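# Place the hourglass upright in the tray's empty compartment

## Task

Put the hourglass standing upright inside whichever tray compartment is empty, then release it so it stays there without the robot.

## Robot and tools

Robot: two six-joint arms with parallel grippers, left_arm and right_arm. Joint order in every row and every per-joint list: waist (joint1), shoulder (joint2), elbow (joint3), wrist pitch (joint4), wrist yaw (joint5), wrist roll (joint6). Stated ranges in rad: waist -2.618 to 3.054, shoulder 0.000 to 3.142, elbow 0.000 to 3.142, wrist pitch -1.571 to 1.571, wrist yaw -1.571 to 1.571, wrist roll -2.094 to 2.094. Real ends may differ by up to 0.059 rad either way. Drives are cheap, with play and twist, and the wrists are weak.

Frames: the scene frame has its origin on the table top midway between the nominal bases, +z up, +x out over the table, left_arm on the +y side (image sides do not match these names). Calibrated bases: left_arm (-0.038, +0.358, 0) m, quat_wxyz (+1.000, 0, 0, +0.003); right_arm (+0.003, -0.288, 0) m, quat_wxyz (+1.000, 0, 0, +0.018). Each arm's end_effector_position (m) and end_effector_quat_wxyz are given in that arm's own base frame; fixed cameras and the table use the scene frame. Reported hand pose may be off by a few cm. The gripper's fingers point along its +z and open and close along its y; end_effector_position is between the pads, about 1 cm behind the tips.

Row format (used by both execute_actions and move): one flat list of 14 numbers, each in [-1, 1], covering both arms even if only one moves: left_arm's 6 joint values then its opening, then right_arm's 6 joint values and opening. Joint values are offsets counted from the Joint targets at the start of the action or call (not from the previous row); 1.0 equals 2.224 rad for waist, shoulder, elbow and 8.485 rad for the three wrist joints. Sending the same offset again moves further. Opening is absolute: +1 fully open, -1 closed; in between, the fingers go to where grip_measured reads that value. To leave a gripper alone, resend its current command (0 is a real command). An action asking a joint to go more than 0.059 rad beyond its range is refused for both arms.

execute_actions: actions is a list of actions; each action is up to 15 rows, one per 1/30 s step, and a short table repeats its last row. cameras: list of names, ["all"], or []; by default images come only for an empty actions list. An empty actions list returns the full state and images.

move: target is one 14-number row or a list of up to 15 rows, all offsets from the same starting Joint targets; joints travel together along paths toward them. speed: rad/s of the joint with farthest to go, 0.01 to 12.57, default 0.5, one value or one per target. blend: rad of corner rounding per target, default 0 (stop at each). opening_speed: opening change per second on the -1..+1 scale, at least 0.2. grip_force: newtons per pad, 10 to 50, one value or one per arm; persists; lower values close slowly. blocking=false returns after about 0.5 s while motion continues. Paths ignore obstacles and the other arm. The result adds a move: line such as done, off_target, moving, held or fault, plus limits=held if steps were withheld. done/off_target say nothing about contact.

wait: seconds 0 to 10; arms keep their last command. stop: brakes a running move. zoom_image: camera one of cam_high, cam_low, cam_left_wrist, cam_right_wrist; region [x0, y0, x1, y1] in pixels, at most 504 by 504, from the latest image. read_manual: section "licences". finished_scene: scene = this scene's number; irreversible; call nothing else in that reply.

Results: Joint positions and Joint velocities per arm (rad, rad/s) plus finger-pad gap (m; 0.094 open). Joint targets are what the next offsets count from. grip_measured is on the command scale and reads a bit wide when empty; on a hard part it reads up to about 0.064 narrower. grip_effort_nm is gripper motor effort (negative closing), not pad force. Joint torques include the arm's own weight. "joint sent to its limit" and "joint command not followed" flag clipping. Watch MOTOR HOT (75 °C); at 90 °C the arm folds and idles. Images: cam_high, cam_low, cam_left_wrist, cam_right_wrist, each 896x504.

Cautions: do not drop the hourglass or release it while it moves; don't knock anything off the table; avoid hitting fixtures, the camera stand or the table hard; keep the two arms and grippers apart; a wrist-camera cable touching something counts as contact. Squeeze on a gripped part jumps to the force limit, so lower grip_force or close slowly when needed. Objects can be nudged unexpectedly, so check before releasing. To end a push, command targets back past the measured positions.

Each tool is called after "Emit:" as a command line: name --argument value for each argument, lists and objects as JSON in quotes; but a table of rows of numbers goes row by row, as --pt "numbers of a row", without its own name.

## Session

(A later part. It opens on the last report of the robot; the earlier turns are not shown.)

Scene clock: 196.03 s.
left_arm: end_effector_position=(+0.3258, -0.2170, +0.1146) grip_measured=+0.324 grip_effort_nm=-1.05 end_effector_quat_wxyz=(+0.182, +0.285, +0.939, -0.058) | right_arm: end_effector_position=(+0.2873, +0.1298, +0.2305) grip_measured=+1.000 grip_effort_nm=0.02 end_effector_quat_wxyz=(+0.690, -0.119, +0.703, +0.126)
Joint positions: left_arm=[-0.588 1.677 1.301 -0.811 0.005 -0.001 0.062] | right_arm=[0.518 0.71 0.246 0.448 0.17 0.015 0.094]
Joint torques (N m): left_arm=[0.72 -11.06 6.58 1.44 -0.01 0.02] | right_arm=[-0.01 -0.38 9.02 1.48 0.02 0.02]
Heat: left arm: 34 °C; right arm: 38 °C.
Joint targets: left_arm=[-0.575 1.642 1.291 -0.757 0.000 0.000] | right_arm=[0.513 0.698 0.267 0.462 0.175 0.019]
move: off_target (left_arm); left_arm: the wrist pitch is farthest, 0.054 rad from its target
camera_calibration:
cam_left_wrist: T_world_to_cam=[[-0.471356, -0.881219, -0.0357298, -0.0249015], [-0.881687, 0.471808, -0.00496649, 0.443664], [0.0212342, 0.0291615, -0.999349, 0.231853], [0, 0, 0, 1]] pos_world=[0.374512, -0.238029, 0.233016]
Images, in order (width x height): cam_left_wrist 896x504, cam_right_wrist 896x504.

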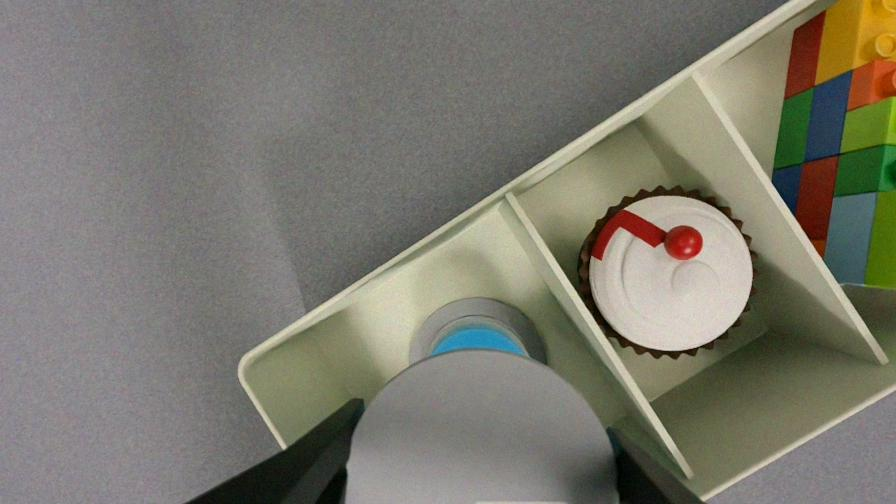

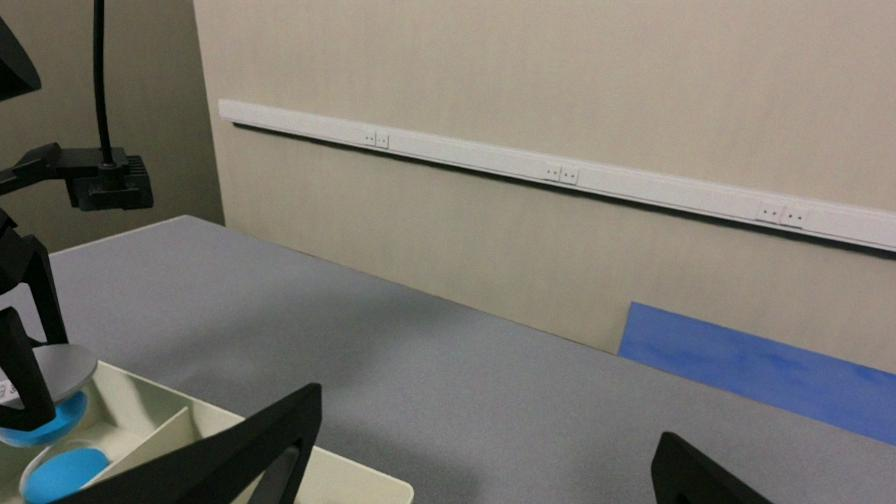

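Emit:
move --target '[0, 0, 0, 0, 0, 0, 1, 0, 0, 0, 0, 0, 0, 1]' --opening_speed 1.0 --cameras '["cam_left_wrist", "cam_right_wrist"]'

Scene clock: 200.23 s.
left_arm: end_effector_position=(+0.3269, -0.2178, +0.1140) grip_measured=+0.998 grip_effort_nm=0.10 end_effector_quat_wxyz=(+0.185, +0.284, +0.939, -0.059) | right_arm: end_effector_position=(+0.2873, +0.1298, +0.2305) grip_measured=+1.000 grip_effort_nm=0.02 end_effector_quat_wxyz=(+0.690, -0.119, +0.703, +0.126)
Joint positions: left_arm=[-0.588 1.677 1.296 -0.8 0.005 -0.001 0.094] | right_arm=[0.518 0.71 0.246 0.448 0.17 0.015 0.094]
Joint torques (N m): left_arm=[0.77 -11.02 6.91 1.36 0.02 0.06] | right_arm=[-0.01 -0.36 9.03 1.49 0.02 0.02]
Heat: left arm: 34 °C; right arm: 38 °C.
Joint targets: left_arm=[-0.575 1.642 1.291 -0.757 0.000 0.000] | right_arm=[0.513 0.698 0.267 0.462 0.175 0.019]
move: off_target (left_arm); left_arm: the wrist pitch is farthest, 0.043 rad from its target
camera_calibration:
cam_left_wrist: T_world_to_cam=[[-0.471175, -0.881339, -0.0351374, -0.0252168], [-0.881646, 0.471781, -0.0110732, 0.445541], [0.0263364, 0.0257614, -0.999321, 0.228934], [0, 0, 0, 1]] pos_world=[0.374898, -0.23832, 0.232826]
Images, in order (width x height): cam_left_wrist 896x504, cam_right_wrist 896x504.

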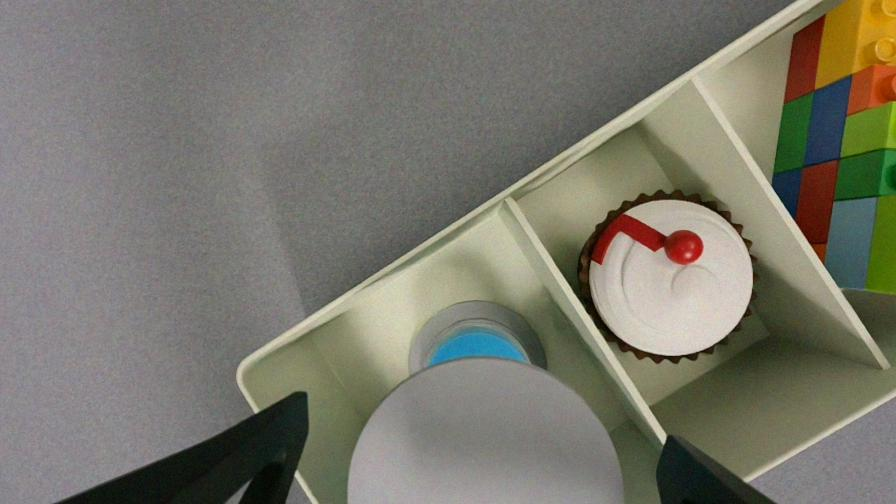

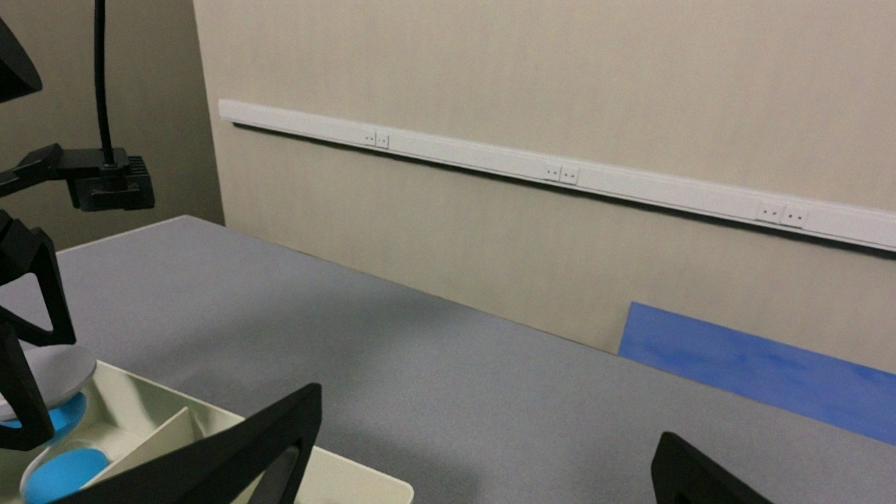

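Emit:
move --pt "0 0.0283 0.205 -0.0474 0 0 1 0 0 0 0 0 0 1" --pt "0.2585 -0.1 0.205 -0.0474 0 0 1 0 0 0 0 0 0 1" --speed 0.8 --blend '[0.1, 0]' --cameras '["all"]'

Scene clock: 216.13 s.
left_arm: end_effector_position=(+0.3694, +0.0002, +0.3139) grip_measured=+0.998 grip_effort_nm=0.09 end_effector_quat_wxyz=(+0.348, -0.003, +0.938, -0.003) | right_arm: end_effector_position=(+0.2873, +0.1298, +0.2305) grip_measured=+1.000 grip_effort_nm=0.02 end_effector_quat_wxyz=(+0.690, -0.119, +0.703, +0.126)
Joint positions: left_arm=[0 1.442 1.713 -1.131 0.003 -0.008 0.094] | right_arm=[0.518 0.71 0.246 0.448 0.17 0.015 0.094]
Joint torques (N m): left_arm=[0.29 -6.94 10.13 1.13 0.05 0.04] | right_arm=[-0.02 -0.38 9.03 1.48 0.02 0.02]
Heat: left arm: 34 °C; right arm: 38 °C.
Joint targets: left_arm=[0.000 1.420 1.747 -1.159 0.000 0.000] | right_arm=[0.513 0.698 0.267 0.462 0.175 0.019]
move: done
camera_calibration:
cam_left_wrist: T_world_to_cam=[[0.109303, -0.994008, 0.000898308, -0.0317161], [-0.940447, -0.103706, -0.323734, 0.502417], [0.321887, 0.0345403, -0.946148, 0.296057], [0, 0, 0, 1]] pos_world=[0.380667, 0.0103517, 0.442791]

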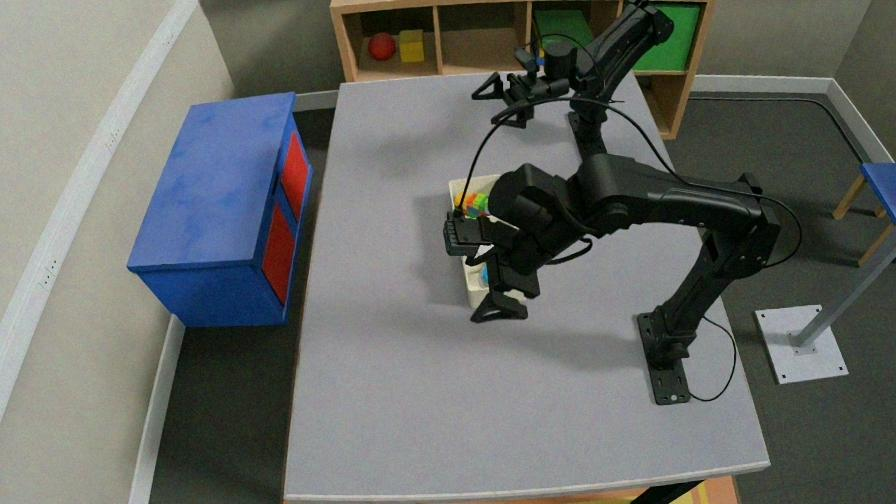

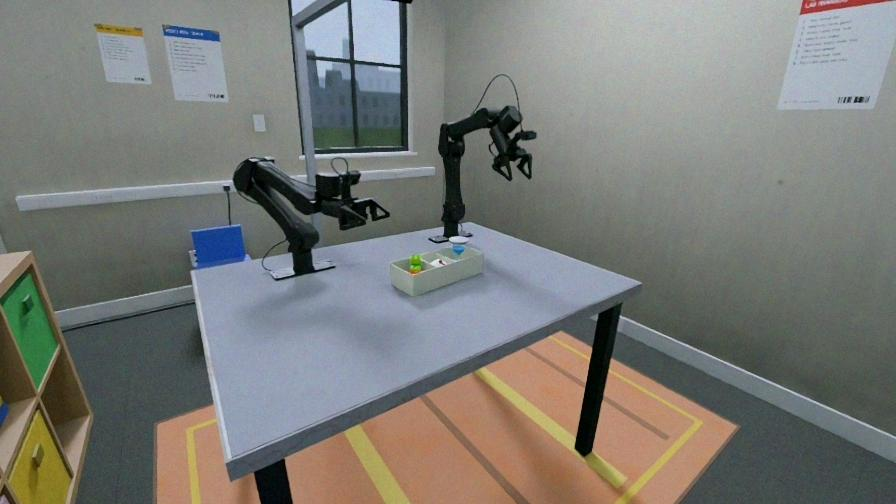

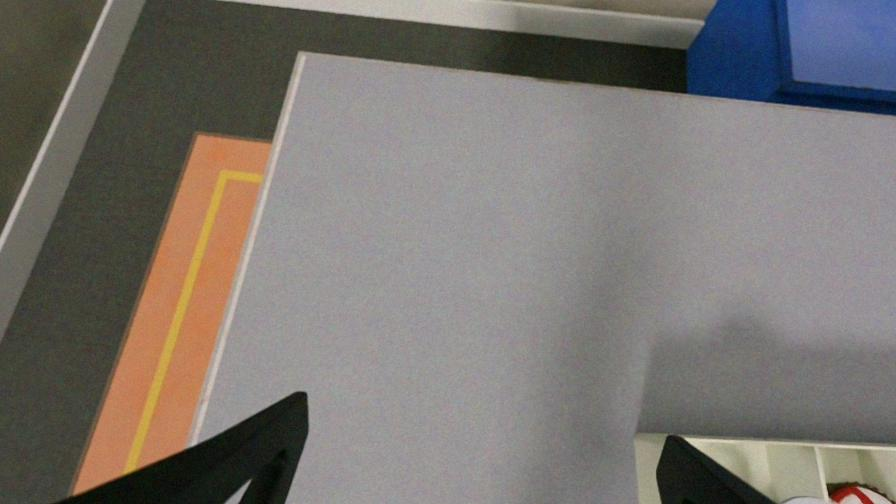

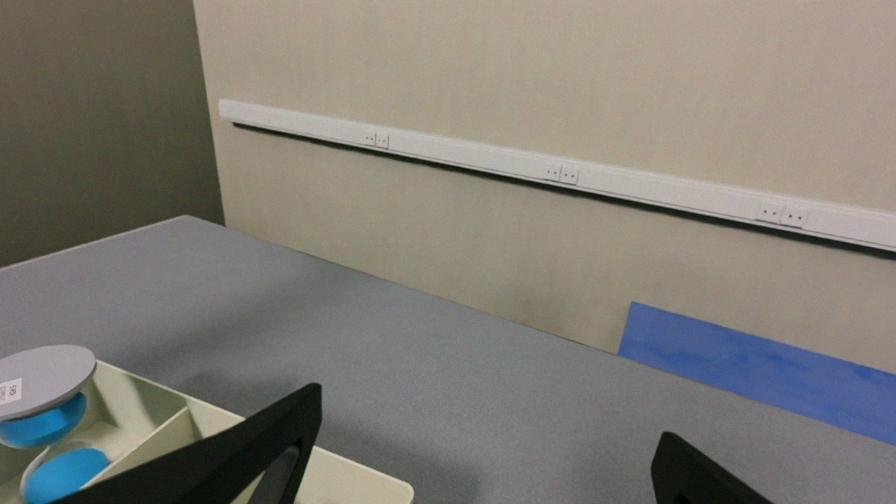

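Emit:
move --target '[0.36, 0, 0, 0, 0, 0, 1, 0.0778, 0.4326, 0.6686, -0.2017, -0.0206, -0.0022, 1]' --speed 0.8 --cameras '["all"]'

Scene clock: 227.83 s.
left_arm: end_effector_position=(+0.2564, +0.2660, +0.3139) grip_measured=+0.998 grip_effort_nm=0.09 end_effector_quat_wxyz=(+0.321, -0.369, +0.862, +0.134) | right_arm: end_effector_position=(+0.2947, +0.2419, +0.2211) grip_measured=+1.000 grip_effort_nm=0.02 end_effector_quat_wxyz=(+0.183, -0.327, +0.925, +0.065)
Joint positions: left_arm=[0.802 1.442 1.713 -1.131 0.002 -0.008 0.094] | right_arm=[0.685 1.662 1.708 -1.226 0.001 0.006 0.094]
Joint torques (N m): left_arm=[0.16 -6.95 10.21 1.14 0.03 0.01] | right_arm=[0.49 -5.7 10.3 0.45 -0.05 -0.1]
Heat: left arm: 34 °C; right arm: 38 °C.
Joint targets: left_arm=[0.800 1.420 1.747 -1.159 0.000 0.000] | right_arm=[0.686 1.660 1.754 -1.249 0.001 0.001]
move: off_target (right_arm); right_arm: the elbow is farthest, 0.046 rad from its target
camera_calibration:
cam_left_wrist: T_world_to_cam=[[0.791232, -0.611516, -0.000281267, -0.0314523], [-0.578633, -0.748536, -0.323849, 0.50244], [0.197829, 0.256403, -0.946109, 0.296041], [0, 0, 0, 1]] pos_world=[0.257049, 0.280955, 0.442793]
cam_right_wrist: T_world_to_cam=[[0.724044, -0.688461, -0.0422211, -0.0279145], [-0.688851, -0.724871, 0.00681265, 0.428169], [-0.0352951, 0.0241514, -0.999085, 0.344766], [0, 0, 0, 1]] pos_world=[0.327324, 0.282823, 0.340356]

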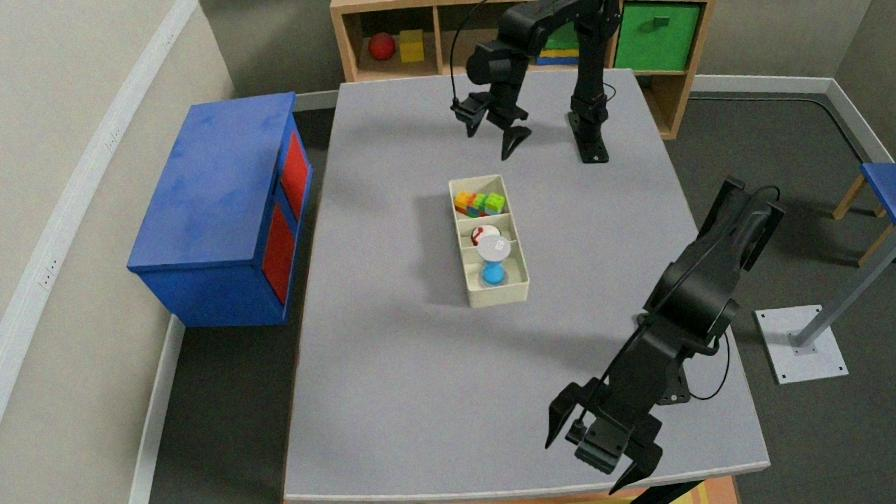

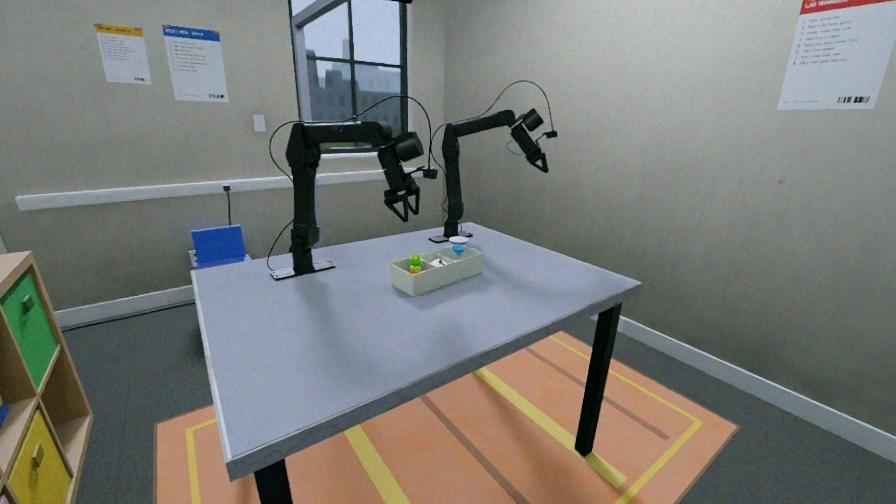

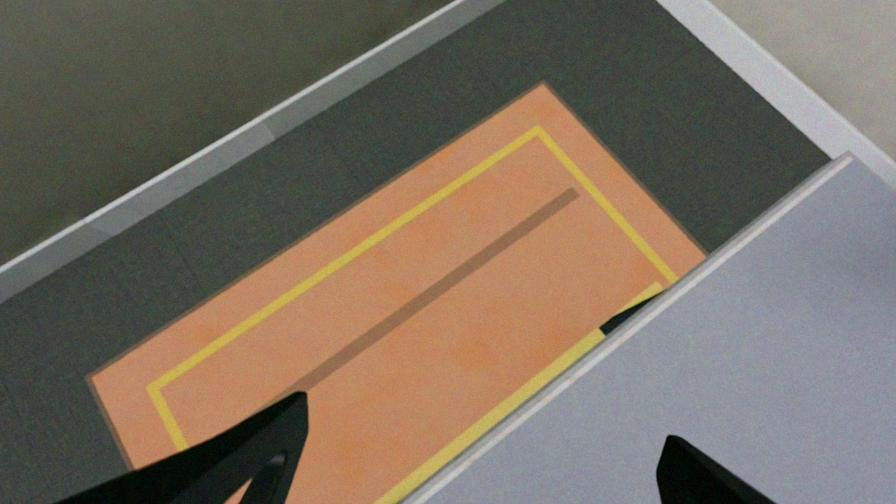

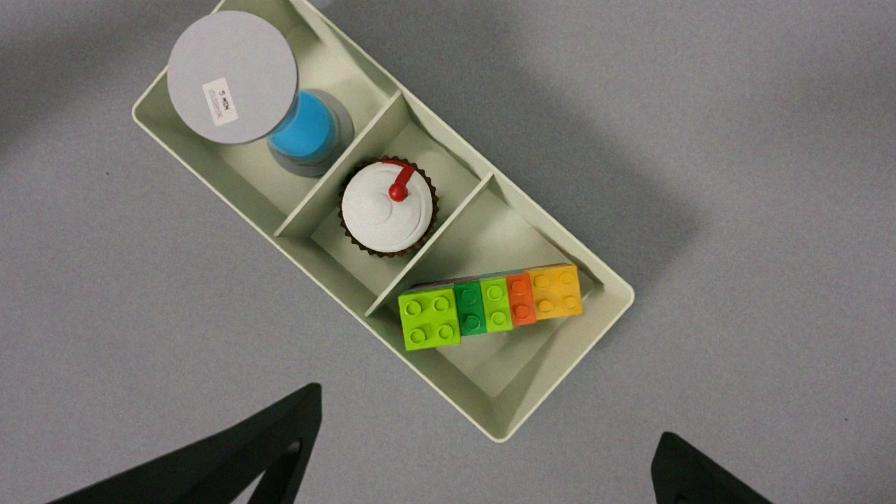

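Emit:
zoom_image --camera "cam_high" --region '[430, 160, 550, 320]'

Emit:
zoom_image --camera "cam_high" --region '[540, 270, 780, 490]'

Emit:
zoom_image --camera "cam_high" --region '[440, 60, 660, 180]'

Scaled by 3.150 from the camera's 896x504 image, which has a finer 1280x720 frame.

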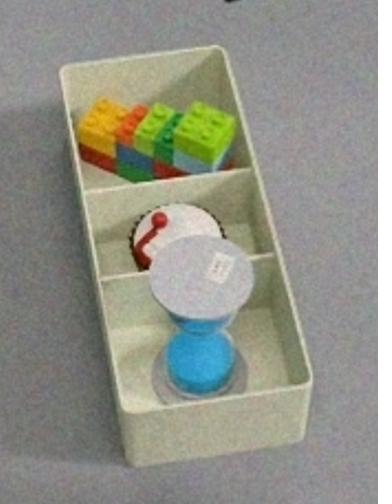

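Scaled by 2.100 from the camera's 896x504 image, which has a finer 1280x720 frame.

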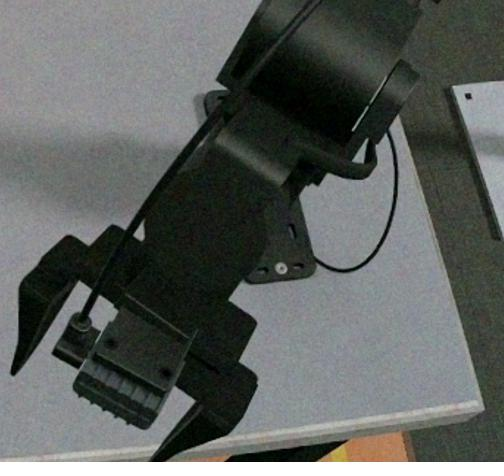

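Scaled by 2.291 from the camera's 896x504 image, which has a finer 1280x720 frame.

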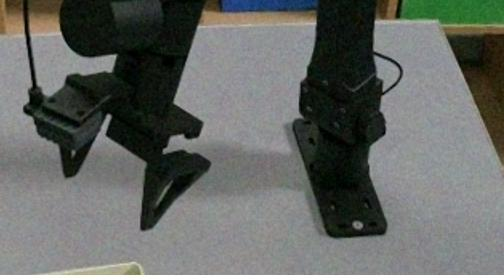

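Emit:
move --target '[-0.36, 0, 0, 0, 0, 0, 1, 0, 0, 0, 0, 0, 0, 1]' --speed 2.0

Emit:
move --target '[0.36, 0, 0, 0, 0, 0, 1, 0, 0, 0, 0, 0, 0, 1]' --speed 1.0

Emit:
move --target '[-0.36, 0, 0, 0, 0, 0, 1, 0, 0, 0, 0, 0, 0, 1]' --speed 1.5

Scene clock: 285.37 s.
left_arm: end_effector_position=(+0.3694, -0.0006, +0.3139) grip_measured=+0.998 grip_effort_nm=0.08 end_effector_quat_wxyz=(+0.348, +0.002, +0.938, -0.004) | right_arm: end_effector_position=(+0.2943, +0.2424, +0.2211) grip_measured=+1.000 grip_effort_nm=0.02 end_effector_quat_wxyz=(+0.183, -0.327, +0.925, +0.065)
Joint positions: left_arm=[0 1.442 1.713 -1.131 0.008 0.001 0.094] | right_arm=[0.687 1.662 1.708 -1.226 0.001 0.006 0.094]
Joint torques (N m): left_arm=[-0.13 -6.9 10.1 1.14 0 0] | right_arm=[0.46 -5.7 10.32 0.44 -0.05 -0.1]
Motor temperatures (°C): left_arm=[21 28 31 33 21 22 21] | right_arm=[21 25 36 32 22 19 20]
Heat: left arm: 33 °C; right arm: 36 °C.
Joint targets: left_arm=[0.000 1.420 1.747 -1.159 0.000 0.000] | right_arm=[0.686 1.660 1.754 -1.249 0.001 0.001]
move: off_target (right_arm); right_arm: the elbow is farthest, 0.046 rad from its target

Scene clock: 286.63 s.
left_arm: end_effector_position=(+0.2560, +0.2663, +0.3139) grip_measured=+0.998 grip_effort_nm=0.07 end_effector_quat_wxyz=(+0.321, -0.369, +0.862, +0.134) | right_arm: end_effector_position=(+0.2943, +0.2424, +0.2211) grip_measured=+1.000 grip_effort_nm=0.02 end_effector_quat_wxyz=(+0.183, -0.327, +0.925, +0.065)
Joint positions: left_arm=[0.803 1.442 1.713 -1.131 0.002 -0.007 0.094] | right_arm=[0.687 1.662 1.708 -1.226 0.001 0.006 0.094]
Joint torques (N m): left_arm=[0.2 -6.82 9.94 1.12 0.03 0.01] | right_arm=[0.44 -5.7 10.32 0.44 -0.04 -0.1]
Heat: left arm: 33 °C; right arm: 36 °C.
Joint targets: left_arm=[0.800 1.420 1.747 -1.159 0.000 0.000] | right_arm=[0.686 1.660 1.754 -1.249 0.001 0.001]
move: off_target (right_arm); right_arm: the elbow is farthest, 0.046 rad from its target

Scene clock: 287.77 s.
left_arm: end_effector_position=(+0.3694, -0.0003, +0.3139) grip_measured=+0.998 grip_effort_nm=0.06 end_effector_quat_wxyz=(+0.348, +0.002, +0.938, -0.003) | right_arm: end_effector_position=(+0.2943, +0.2424, +0.2211) grip_measured=+1.000 grip_effort_nm=0.02 end_effector_quat_wxyz=(+0.183, -0.327, +0.925, +0.065)
Joint positions: left_arm=[0 1.442 1.713 -1.131 0.006 0.001 0.094] | right_arm=[0.687 1.662 1.708 -1.226 0.001 0.006 0.094]
Joint torques (N m): left_arm=[-0.08 -6.94 10.13 1.13 0.01 0.03] | right_arm=[0.44 -5.7 10.32 0.44 -0.04 -0.1]
Heat: left arm: 33 °C; right arm: 36 °C.
Joint targets: left_arm=[0.000 1.420 1.747 -1.159 0.000 0.000] | right_arm=[0.686 1.660 1.754 -1.249 0.001 0.001]
move: off_target (right_arm); right_arm: the elbow is farthest, 0.046 rad from its target

Emit:
move --pt "0.05 0 0 0 0 0 1 0 0 0 0 0 0 1" --pt "0.05 0 0 0 0 0 0.32 0 0 0 0 0 0 1" --pt "0.1 0 0.05 0 0 0 0.32 0 0 0 0 0 0 1" --pt "0.15 0 0 0 0 0 0.32 0 0 0 0 0 0 1" --pt "0.15 0 0 0 0 0 1 0 0 0 0 0 0 1" --pt "0.2 0 0 0 0 0 1 0 0 0 0 0 0 1" --speed 1.0 --opening_speed 1.5 --blend '[0, 0, 0.05, 0, 0, 0]'

Emit:
move --pt "-0.05 0 0 0 0 0 0.32 0 0 0 0 0 0 1" --pt "-0.1 0 0.0 0 0 0 0.32 0 0 0 0 0 0 1" --speed 1.0 --opening_speed 1.5 --blend '[0.03, 0]'

Scene clock: 298.27 s.
left_arm: end_effector_position=(+0.3324, +0.1597, +0.3269) grip_measured=+0.998 grip_effort_nm=0.10 end_effector_quat_wxyz=(+0.353, -0.209, +0.909, +0.078) | right_arm: end_effector_position=(+0.2943, +0.2424, +0.2211) grip_measured=+1.000 grip_effort_nm=0.02 end_effector_quat_wxyz=(+0.183, -0.327, +0.925, +0.065)
Joint positions: left_arm=[0.446 1.437 1.747 -1.141 0.002 -0.007 0.094] | right_arm=[0.687 1.662 1.708 -1.226 0.001 0.006 0.094]
Joint torques (N m): left_arm=[0.57 -6.22 6.84 1.23 0.03 0.05] | right_arm=[0.46 -5.7 10.33 0.44 -0.04 -0.1]
Heat: left arm: 33 °C; right arm: 36 °C.
Joint targets: left_arm=[0.444 1.420 1.747 -1.159 0.000 0.000] | right_arm=[0.686 1.660 1.754 -1.249 0.001 0.001]
move: off_target (right_arm); right_arm: the elbow is farthest, 0.046 rad from its target

Scene clock: 299.00 s.
left_arm: end_effector_position=(+0.3597, +0.0813, +0.3269) grip_measured=+0.322 grip_effort_nm=-0.14 end_effector_quat_wxyz=(+0.359, -0.101, +0.927, +0.038) | right_arm: end_effector_position=(+0.2943, +0.2424, +0.2211) grip_measured=+1.000 grip_effort_nm=0.02 end_effector_quat_wxyz=(+0.183, -0.327, +0.925, +0.065)
Joint positions: left_arm=[0.222 1.437 1.747 -1.141 0.005 0.002 0.062] | right_arm=[0.687 1.662 1.708 -1.226 0.001 0.006 0.094]
Joint torques (N m): left_arm=[-0.12 -6.24 6.87 1.24 0.01 0] | right_arm=[0.47 -5.7 10.32 0.43 -0.04 -0.1]
Heat: left arm: 33 °C; right arm: 36 °C.
Joint targets: left_arm=[0.222 1.420 1.747 -1.159 0.000 0.000] | right_arm=[0.686 1.660 1.754 -1.249 0.001 0.001]
move: off_target (right_arm); right_arm: the elbow is farthest, 0.046 rad from its target

Emit:
finished_scene --scene 1

The scene is finished: the task was done.


## Next scene

The same job, from a new start.

Emit:
execute_actions --actions '[]'

Scene clock: 0.00 s.
left_arm: end_effector_position=(+0.3876, +0.0132, +0.1315) grip_measured=+1.000 grip_effort_nm=n/a end_effector_quat_wxyz=(+0.665, -0.031, +0.744, +0.055) | right_arm: end_effector_position=(+0.3773, +0.0285, +0.1404) grip_measured=+1.000 grip_effort_nm=n/a end_effector_quat_wxyz=(+0.674, -0.010, +0.738, -0.017)
Joint positions: left_arm=[-0.048 1.585 0.253 1.222 -0.172 0.022 0.094] | right_arm=[0.149 1.513 0.222 1.199 0.159 -0.023 0.094]
Joint velocities: within noise
Joint torques (N m): no reading
Motor temperatures (°C): left_arm=[21 25 27 26 20 22 20] | right_arm=[21 22 31 27 22 19 20]
Heat: left arm: 27 °C; right arm: 31 °C.
Joint targets: left_arm=[-0.042 1.568 0.265 1.235 -0.177 0.019] | right_arm=[0.155 1.498 0.236 1.212 0.164 -0.018]
Tool commands: left_gripper/opening=+1.0 right_gripper/opening=+1.0
camera_calibration:
cam_left_wrist: T_world_to_cam=[[0.200748, -0.979292, 0.0262373, -0.0595941], [-0.454999, -0.116923, -0.882782, 0.347345], [0.867569, 0.165279, -0.469049, -0.158846], [0, 0, 0, 1]] pos_world=[0.307815, 0.00850648, 0.233687]
cam_right_wrist: T_world_to_cam=[[0.0891168, -0.986976, 0.133925, -0.0147503], [-0.467073, -0.16017, -0.869591, 0.354144], [0.879716, 0.0149426, -0.475264, -0.146321], [0, 0, 0, 1]] pos_world=[0.295447, 0.0443513, 0.240395]

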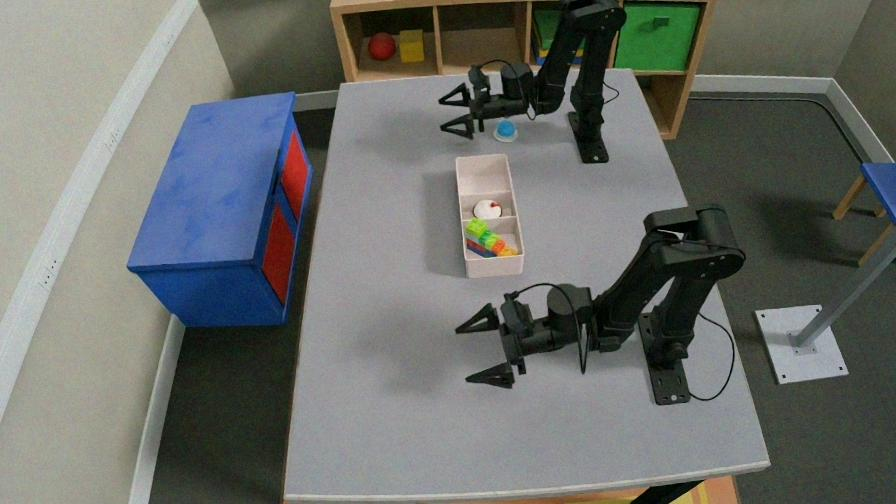

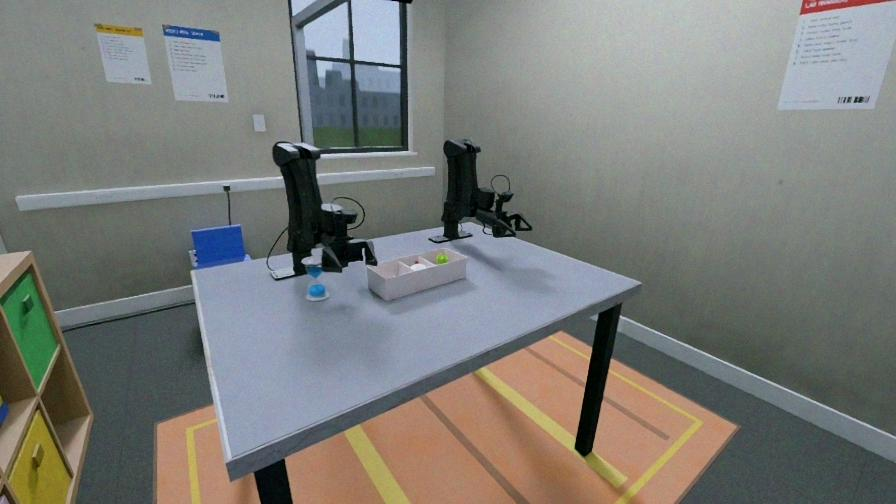

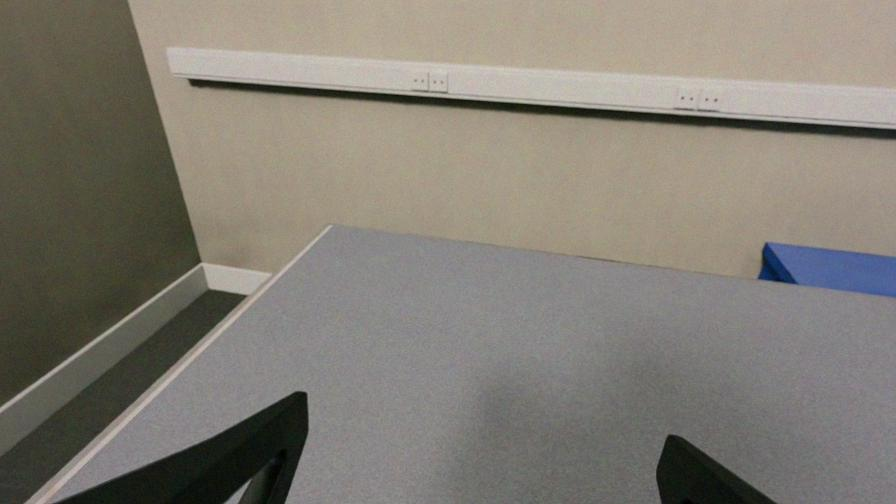

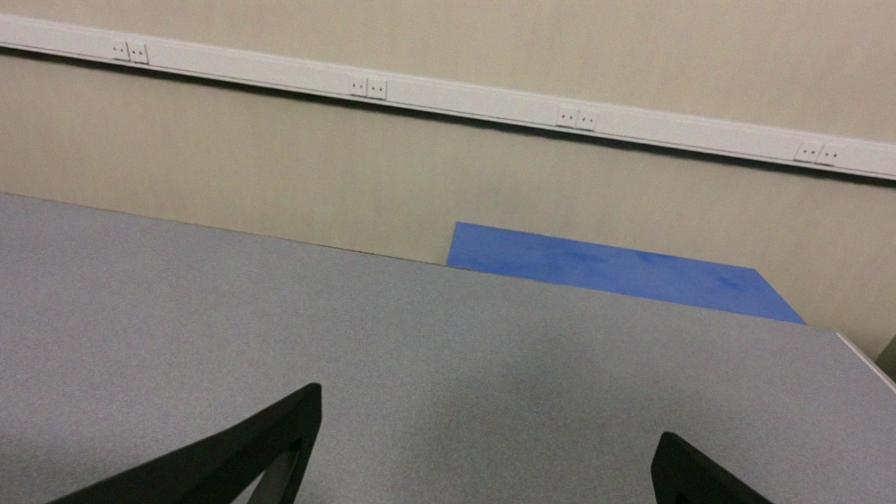

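Emit:
move --target '[0, 0, 0, 0, 0, 0, 1, -0.147, -0.19335, 0.4492, -0.299, -0.01933, 0.00212, 1]' --speed 1.8 --cameras '["cam_right_wrist"]'

Scene clock: 24.90 s.
left_arm: end_effector_position=(+0.3876, +0.0132, +0.1315) grip_measured=+1.000 grip_effort_nm=-0.02 end_effector_quat_wxyz=(+0.665, -0.031, +0.744, +0.055) | right_arm: end_effector_position=(+0.2242, -0.0379, +0.2068) grip_measured=+1.000 grip_effort_nm=0.02 end_effector_quat_wxyz=(+0.191, +0.075, +0.978, -0.019)
Joint positions: left_arm=[-0.048 1.585 0.253 1.222 -0.172 0.022 0.094] | right_arm=[-0.17 1.083 1.196 -1.297 0.001 -0.017 0.094]
Joint torques (N m): left_arm=[0.12 -5.74 6.3 2.06 -0.02 -0.01] | right_arm=[-0.7 -1.94 9.51 0.43 -0.04 0.14]
Motor temperatures (°C): left_arm=[21 25 28 32 20 22 20] | right_arm=[21 23 32 29 22 19 20]
Heat: left arm: 32 °C; right arm: 32 °C.
Joint targets: left_arm=[-0.042 1.568 0.265 1.235 -0.177 0.019] | right_arm=[-0.172 1.067 1.235 -1.325 0.000 0.000]
move: off_target (right_arm); right_arm: the elbow is farthest, 0.040 rad from its target
camera_calibration:
cam_right_wrist: T_world_to_cam=[[-0.0242388, -0.999123, -0.0341461, -0.015773], [-0.999637, 0.0238219, 0.0125637, 0.273751], [-0.0117393, 0.0344382, -0.999338, 0.329839], [0, 0, 0, 1]] pos_world=[0.277141, -0.0336395, 0.325642]
Images, in order (width x height): cam_right_wrist 896x504.

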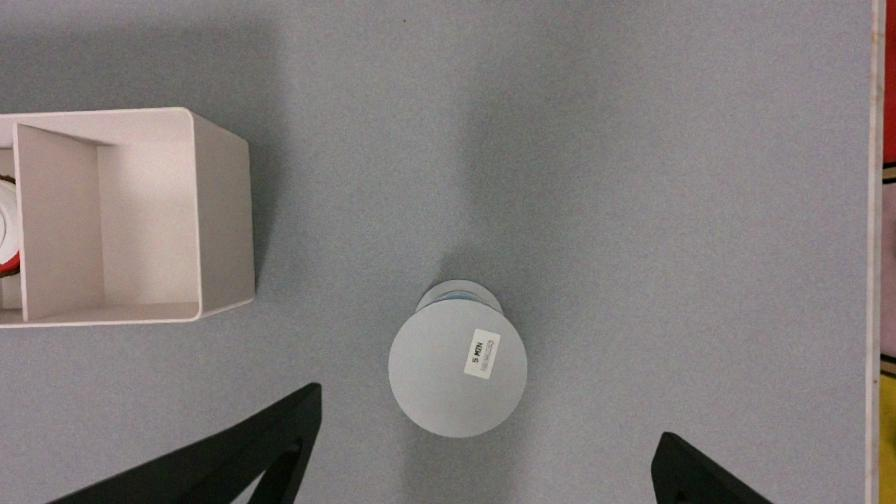

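Emit:
move --pt "0 0 0 0 0 0 1 0.01709 -0.03462 -0.21133 0.04714 0 0 1" --pt "0 0 0 0 0 0 1 0.01709 -0.03462 -0.21133 0.04714 0 0 0.31" --pt "0 0 0 0 0 0 1 0.01709 -0.00225 0.0045 -0.00177 0 0 0.31" --pt "0 0 0 0 0 0 1 0.3193 0.20369 0.15647 0.01709 0 0 0.31" --speed '[1.0, 1.0, 0.9, 0.9]' --blend '[0, 0, 0.12, 0]' --opening_speed 1.4 --cameras '["cam_right_wrist", "cam_high"]'

Scene clock: 48.83 s.
left_arm: end_effector_position=(+0.3876, +0.0132, +0.1315) grip_measured=+1.000 grip_effort_nm=-0.02 end_effector_quat_wxyz=(+0.665, -0.031, +0.744, +0.055) | right_arm: end_effector_position=(+0.2893, +0.1736, +0.2044) grip_measured=+0.334 grip_effort_nm=-1.01 end_effector_quat_wxyz=(+0.159, -0.269, +0.949, +0.043)
Joint positions: left_arm=[-0.048 1.585 0.253 1.222 -0.172 0.022 0.094] | right_arm=[0.537 1.536 1.532 -1.235 -0.002 -0.015 0.063]
Joint torques (N m): left_arm=[0.03 -5.83 6.2 2.09 -0.02 -0.07] | right_arm=[-0.5 -5.53 10.8 1.07 0.07 0.12]
Heat: left arm: 35 °C; right arm: 34 °C.
Joint targets: left_arm=[-0.042 1.568 0.265 1.235 -0.177 0.019] | right_arm=[0.538 1.521 1.583 -1.180 0.000 0.000]
move: off_target (right_arm); target 2's new numbers were sent with right_arm's wrist pitch 0.052 rad from that target; right_arm: the wrist pitch is farthest, 0.055 rad from its target
camera_calibration:
cam_right_wrist: T_world_to_cam=[[0.628423, -0.77654, -0.0455015, -0.0281824], [-0.773698, -0.630032, 0.0667124, 0.370843], [-0.0804723, -0.00671915, -0.996734, 0.347458], [0, 0, 0, 1]] pos_world=[0.332592, 0.214093, 0.320301]
Images, in order (width x height): cam_high 896x504, cam_right_wrist 896x504.

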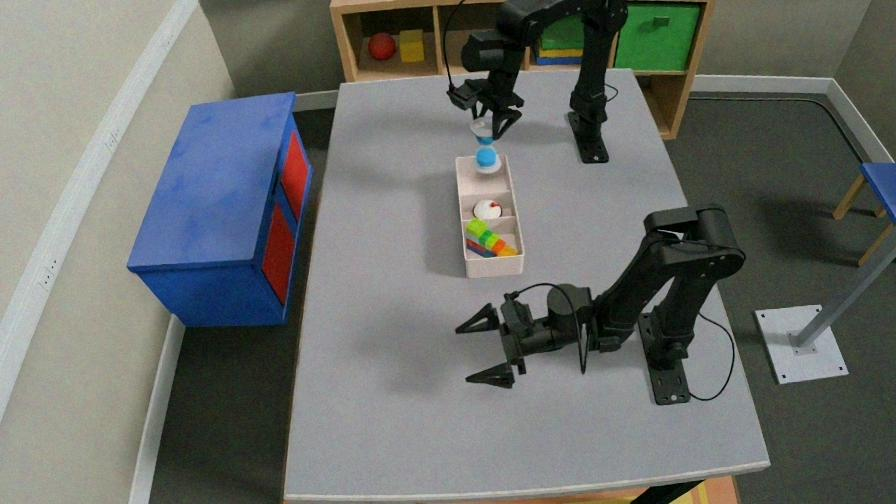

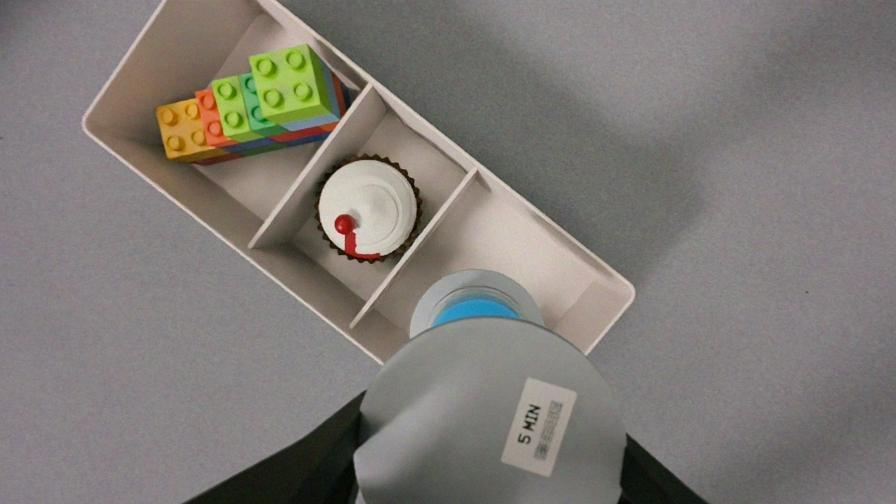

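Emit:
move --target '[0, 0, 0, 0, 0, 0, 1, -0.00764, -0.01619, -0.20638, 0.04915, 0, 0, 0.31]' --speed 0.7 --cameras '["cam_right_wrist"]'

Scene clock: 62.17 s.
left_arm: end_effector_position=(+0.3876, +0.0132, +0.1315) grip_measured=+1.000 grip_effort_nm=-0.02 end_effector_quat_wxyz=(+0.665, -0.031, +0.744, +0.055) | right_arm: end_effector_position=(+0.2911, +0.1747, +0.1097) grip_measured=+0.334 grip_effort_nm=-1.01 end_effector_quat_wxyz=(+0.168, -0.268, +0.948, +0.048)
Joint positions: left_arm=[-0.048 1.585 0.253 1.222 -0.172 0.022 0.094] | right_arm=[0.534 1.51 1.122 -0.832 -0.008 -0.015 0.063]
Joint torques (N m): left_arm=[0.17 -5.86 6.23 2.08 -0.01 -0.08] | right_arm=[-0.72 -6.45 6.57 1.19 0.06 0.13]
Heat: left arm: 36 °C; right arm: 34 °C.
Joint targets: left_arm=[-0.042 1.568 0.265 1.235 -0.177 0.019] | right_arm=[0.521 1.485 1.124 -0.763 0.000 0.000]
move: off_target (right_arm); right_arm: the wrist pitch is farthest, 0.069 rad from its target
camera_calibration:
cam_right_wrist: T_world_to_cam=[[0.628295, -0.776472, -0.0483372, -0.0324406], [-0.775146, -0.630095, 0.0461368, 0.381915], [-0.066281, 0.00848082, -0.997765, 0.246564], [0, 0, 0, 1]] pos_world=[0.332765, 0.213362, 0.226824]
Images, in order (width x height): cam_right_wrist 896x504.

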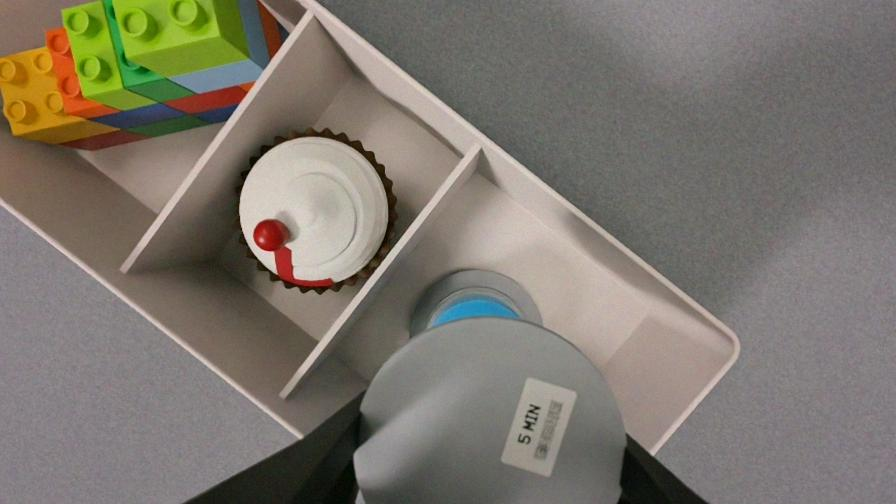

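Emit:
move --pt "0 0 0 0 0 0 1 0 0 -0.0081 0.0033 0 0 0.31" --pt "0 0 0 0 0 0 1 0 0 -0.0081 0.0033 0 0 1" --pt "0 0 0 0 0 0 1 0 0.0162 0.2023 -0.0471 0 0 1" --speed '[0.2, 0.5, 0.9]' --opening_speed 1.2 --cameras '["cam_right_wrist", "cam_low"]'

Scene clock: 81.07 s.
left_arm: end_effector_position=(+0.3876, +0.0132, +0.1315) grip_measured=+1.000 grip_effort_nm=-0.02 end_effector_quat_wxyz=(+0.665, -0.031, +0.744, +0.055) | right_arm: end_effector_position=(+0.3096, +0.1857, +0.2208) grip_measured=+0.998 grip_effort_nm=0.15 end_effector_quat_wxyz=(+0.216, -0.265, +0.938, +0.061)
Joint positions: left_arm=[-0.048 1.585 0.253 1.222 -0.172 0.022 0.094] | right_arm=[0.534 1.523 1.539 -1.134 -0.008 -0.015 0.094]
Joint torques (N m): left_arm=[0.05 -5.83 6.19 2.04 -0.01 -0.04] | right_arm=[-0.7 -4.68 9.36 0.5 0.06 0.13]
Motor temperatures (°C): left_arm=[21 26 28 37 20 22 20] | right_arm=[21 24 33 30 21 19 21]
Heat: left arm: 37 °C; right arm: 33 °C.
Joint targets: left_arm=[-0.042 1.568 0.265 1.235 -0.177 0.019] | right_arm=[0.521 1.521 1.574 -1.162 0.000 0.000]
move: done; target 2's new numbers were sent with right_arm's wrist pitch 0.071 rad from that target
camera_calibration:
cam_right_wrist: T_world_to_cam=[[0.631887, -0.774343, -0.0333401, -0.0349776], [-0.774783, -0.629925, -0.053915, 0.419943], [0.0207469, 0.0598995, -0.997989, 0.322071], [0, 0, 0, 1]] pos_world=[0.340785, 0.218156, 0.342898]
Images, in order (width x height): cam_low 896x504, cam_right_wrist 896x504.

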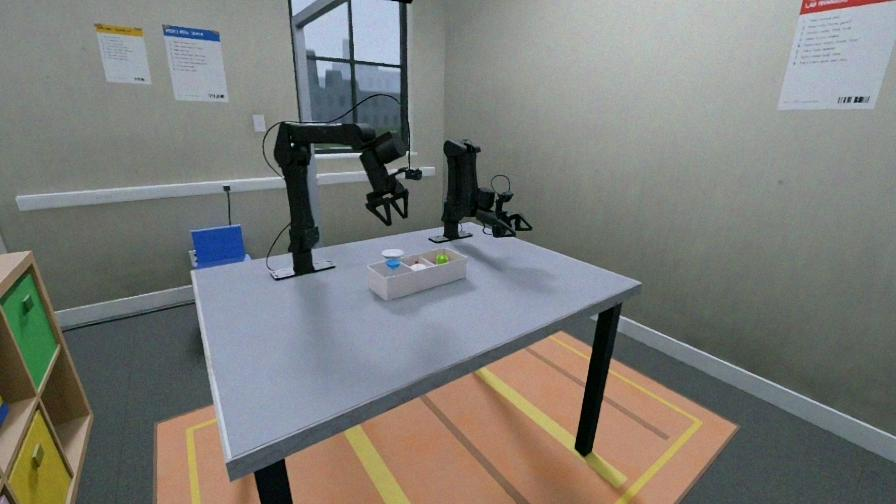

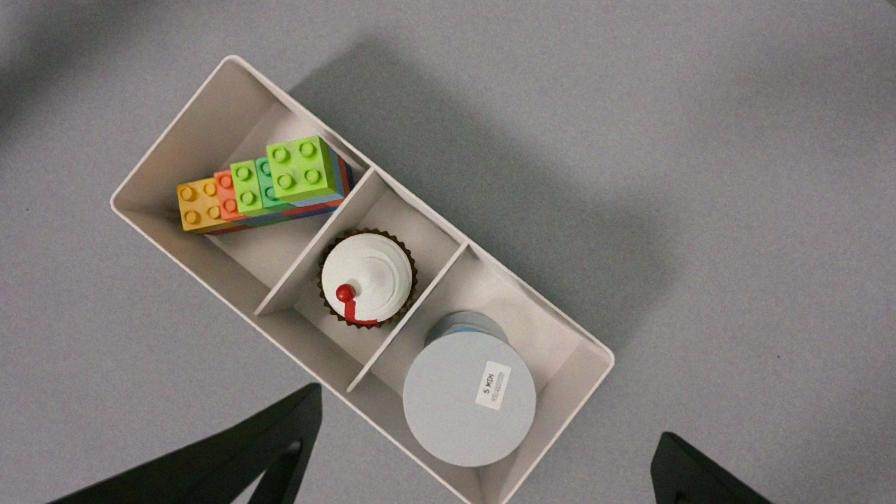

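Emit:
finished_scene --scene 2

The scene is finished: the task was done.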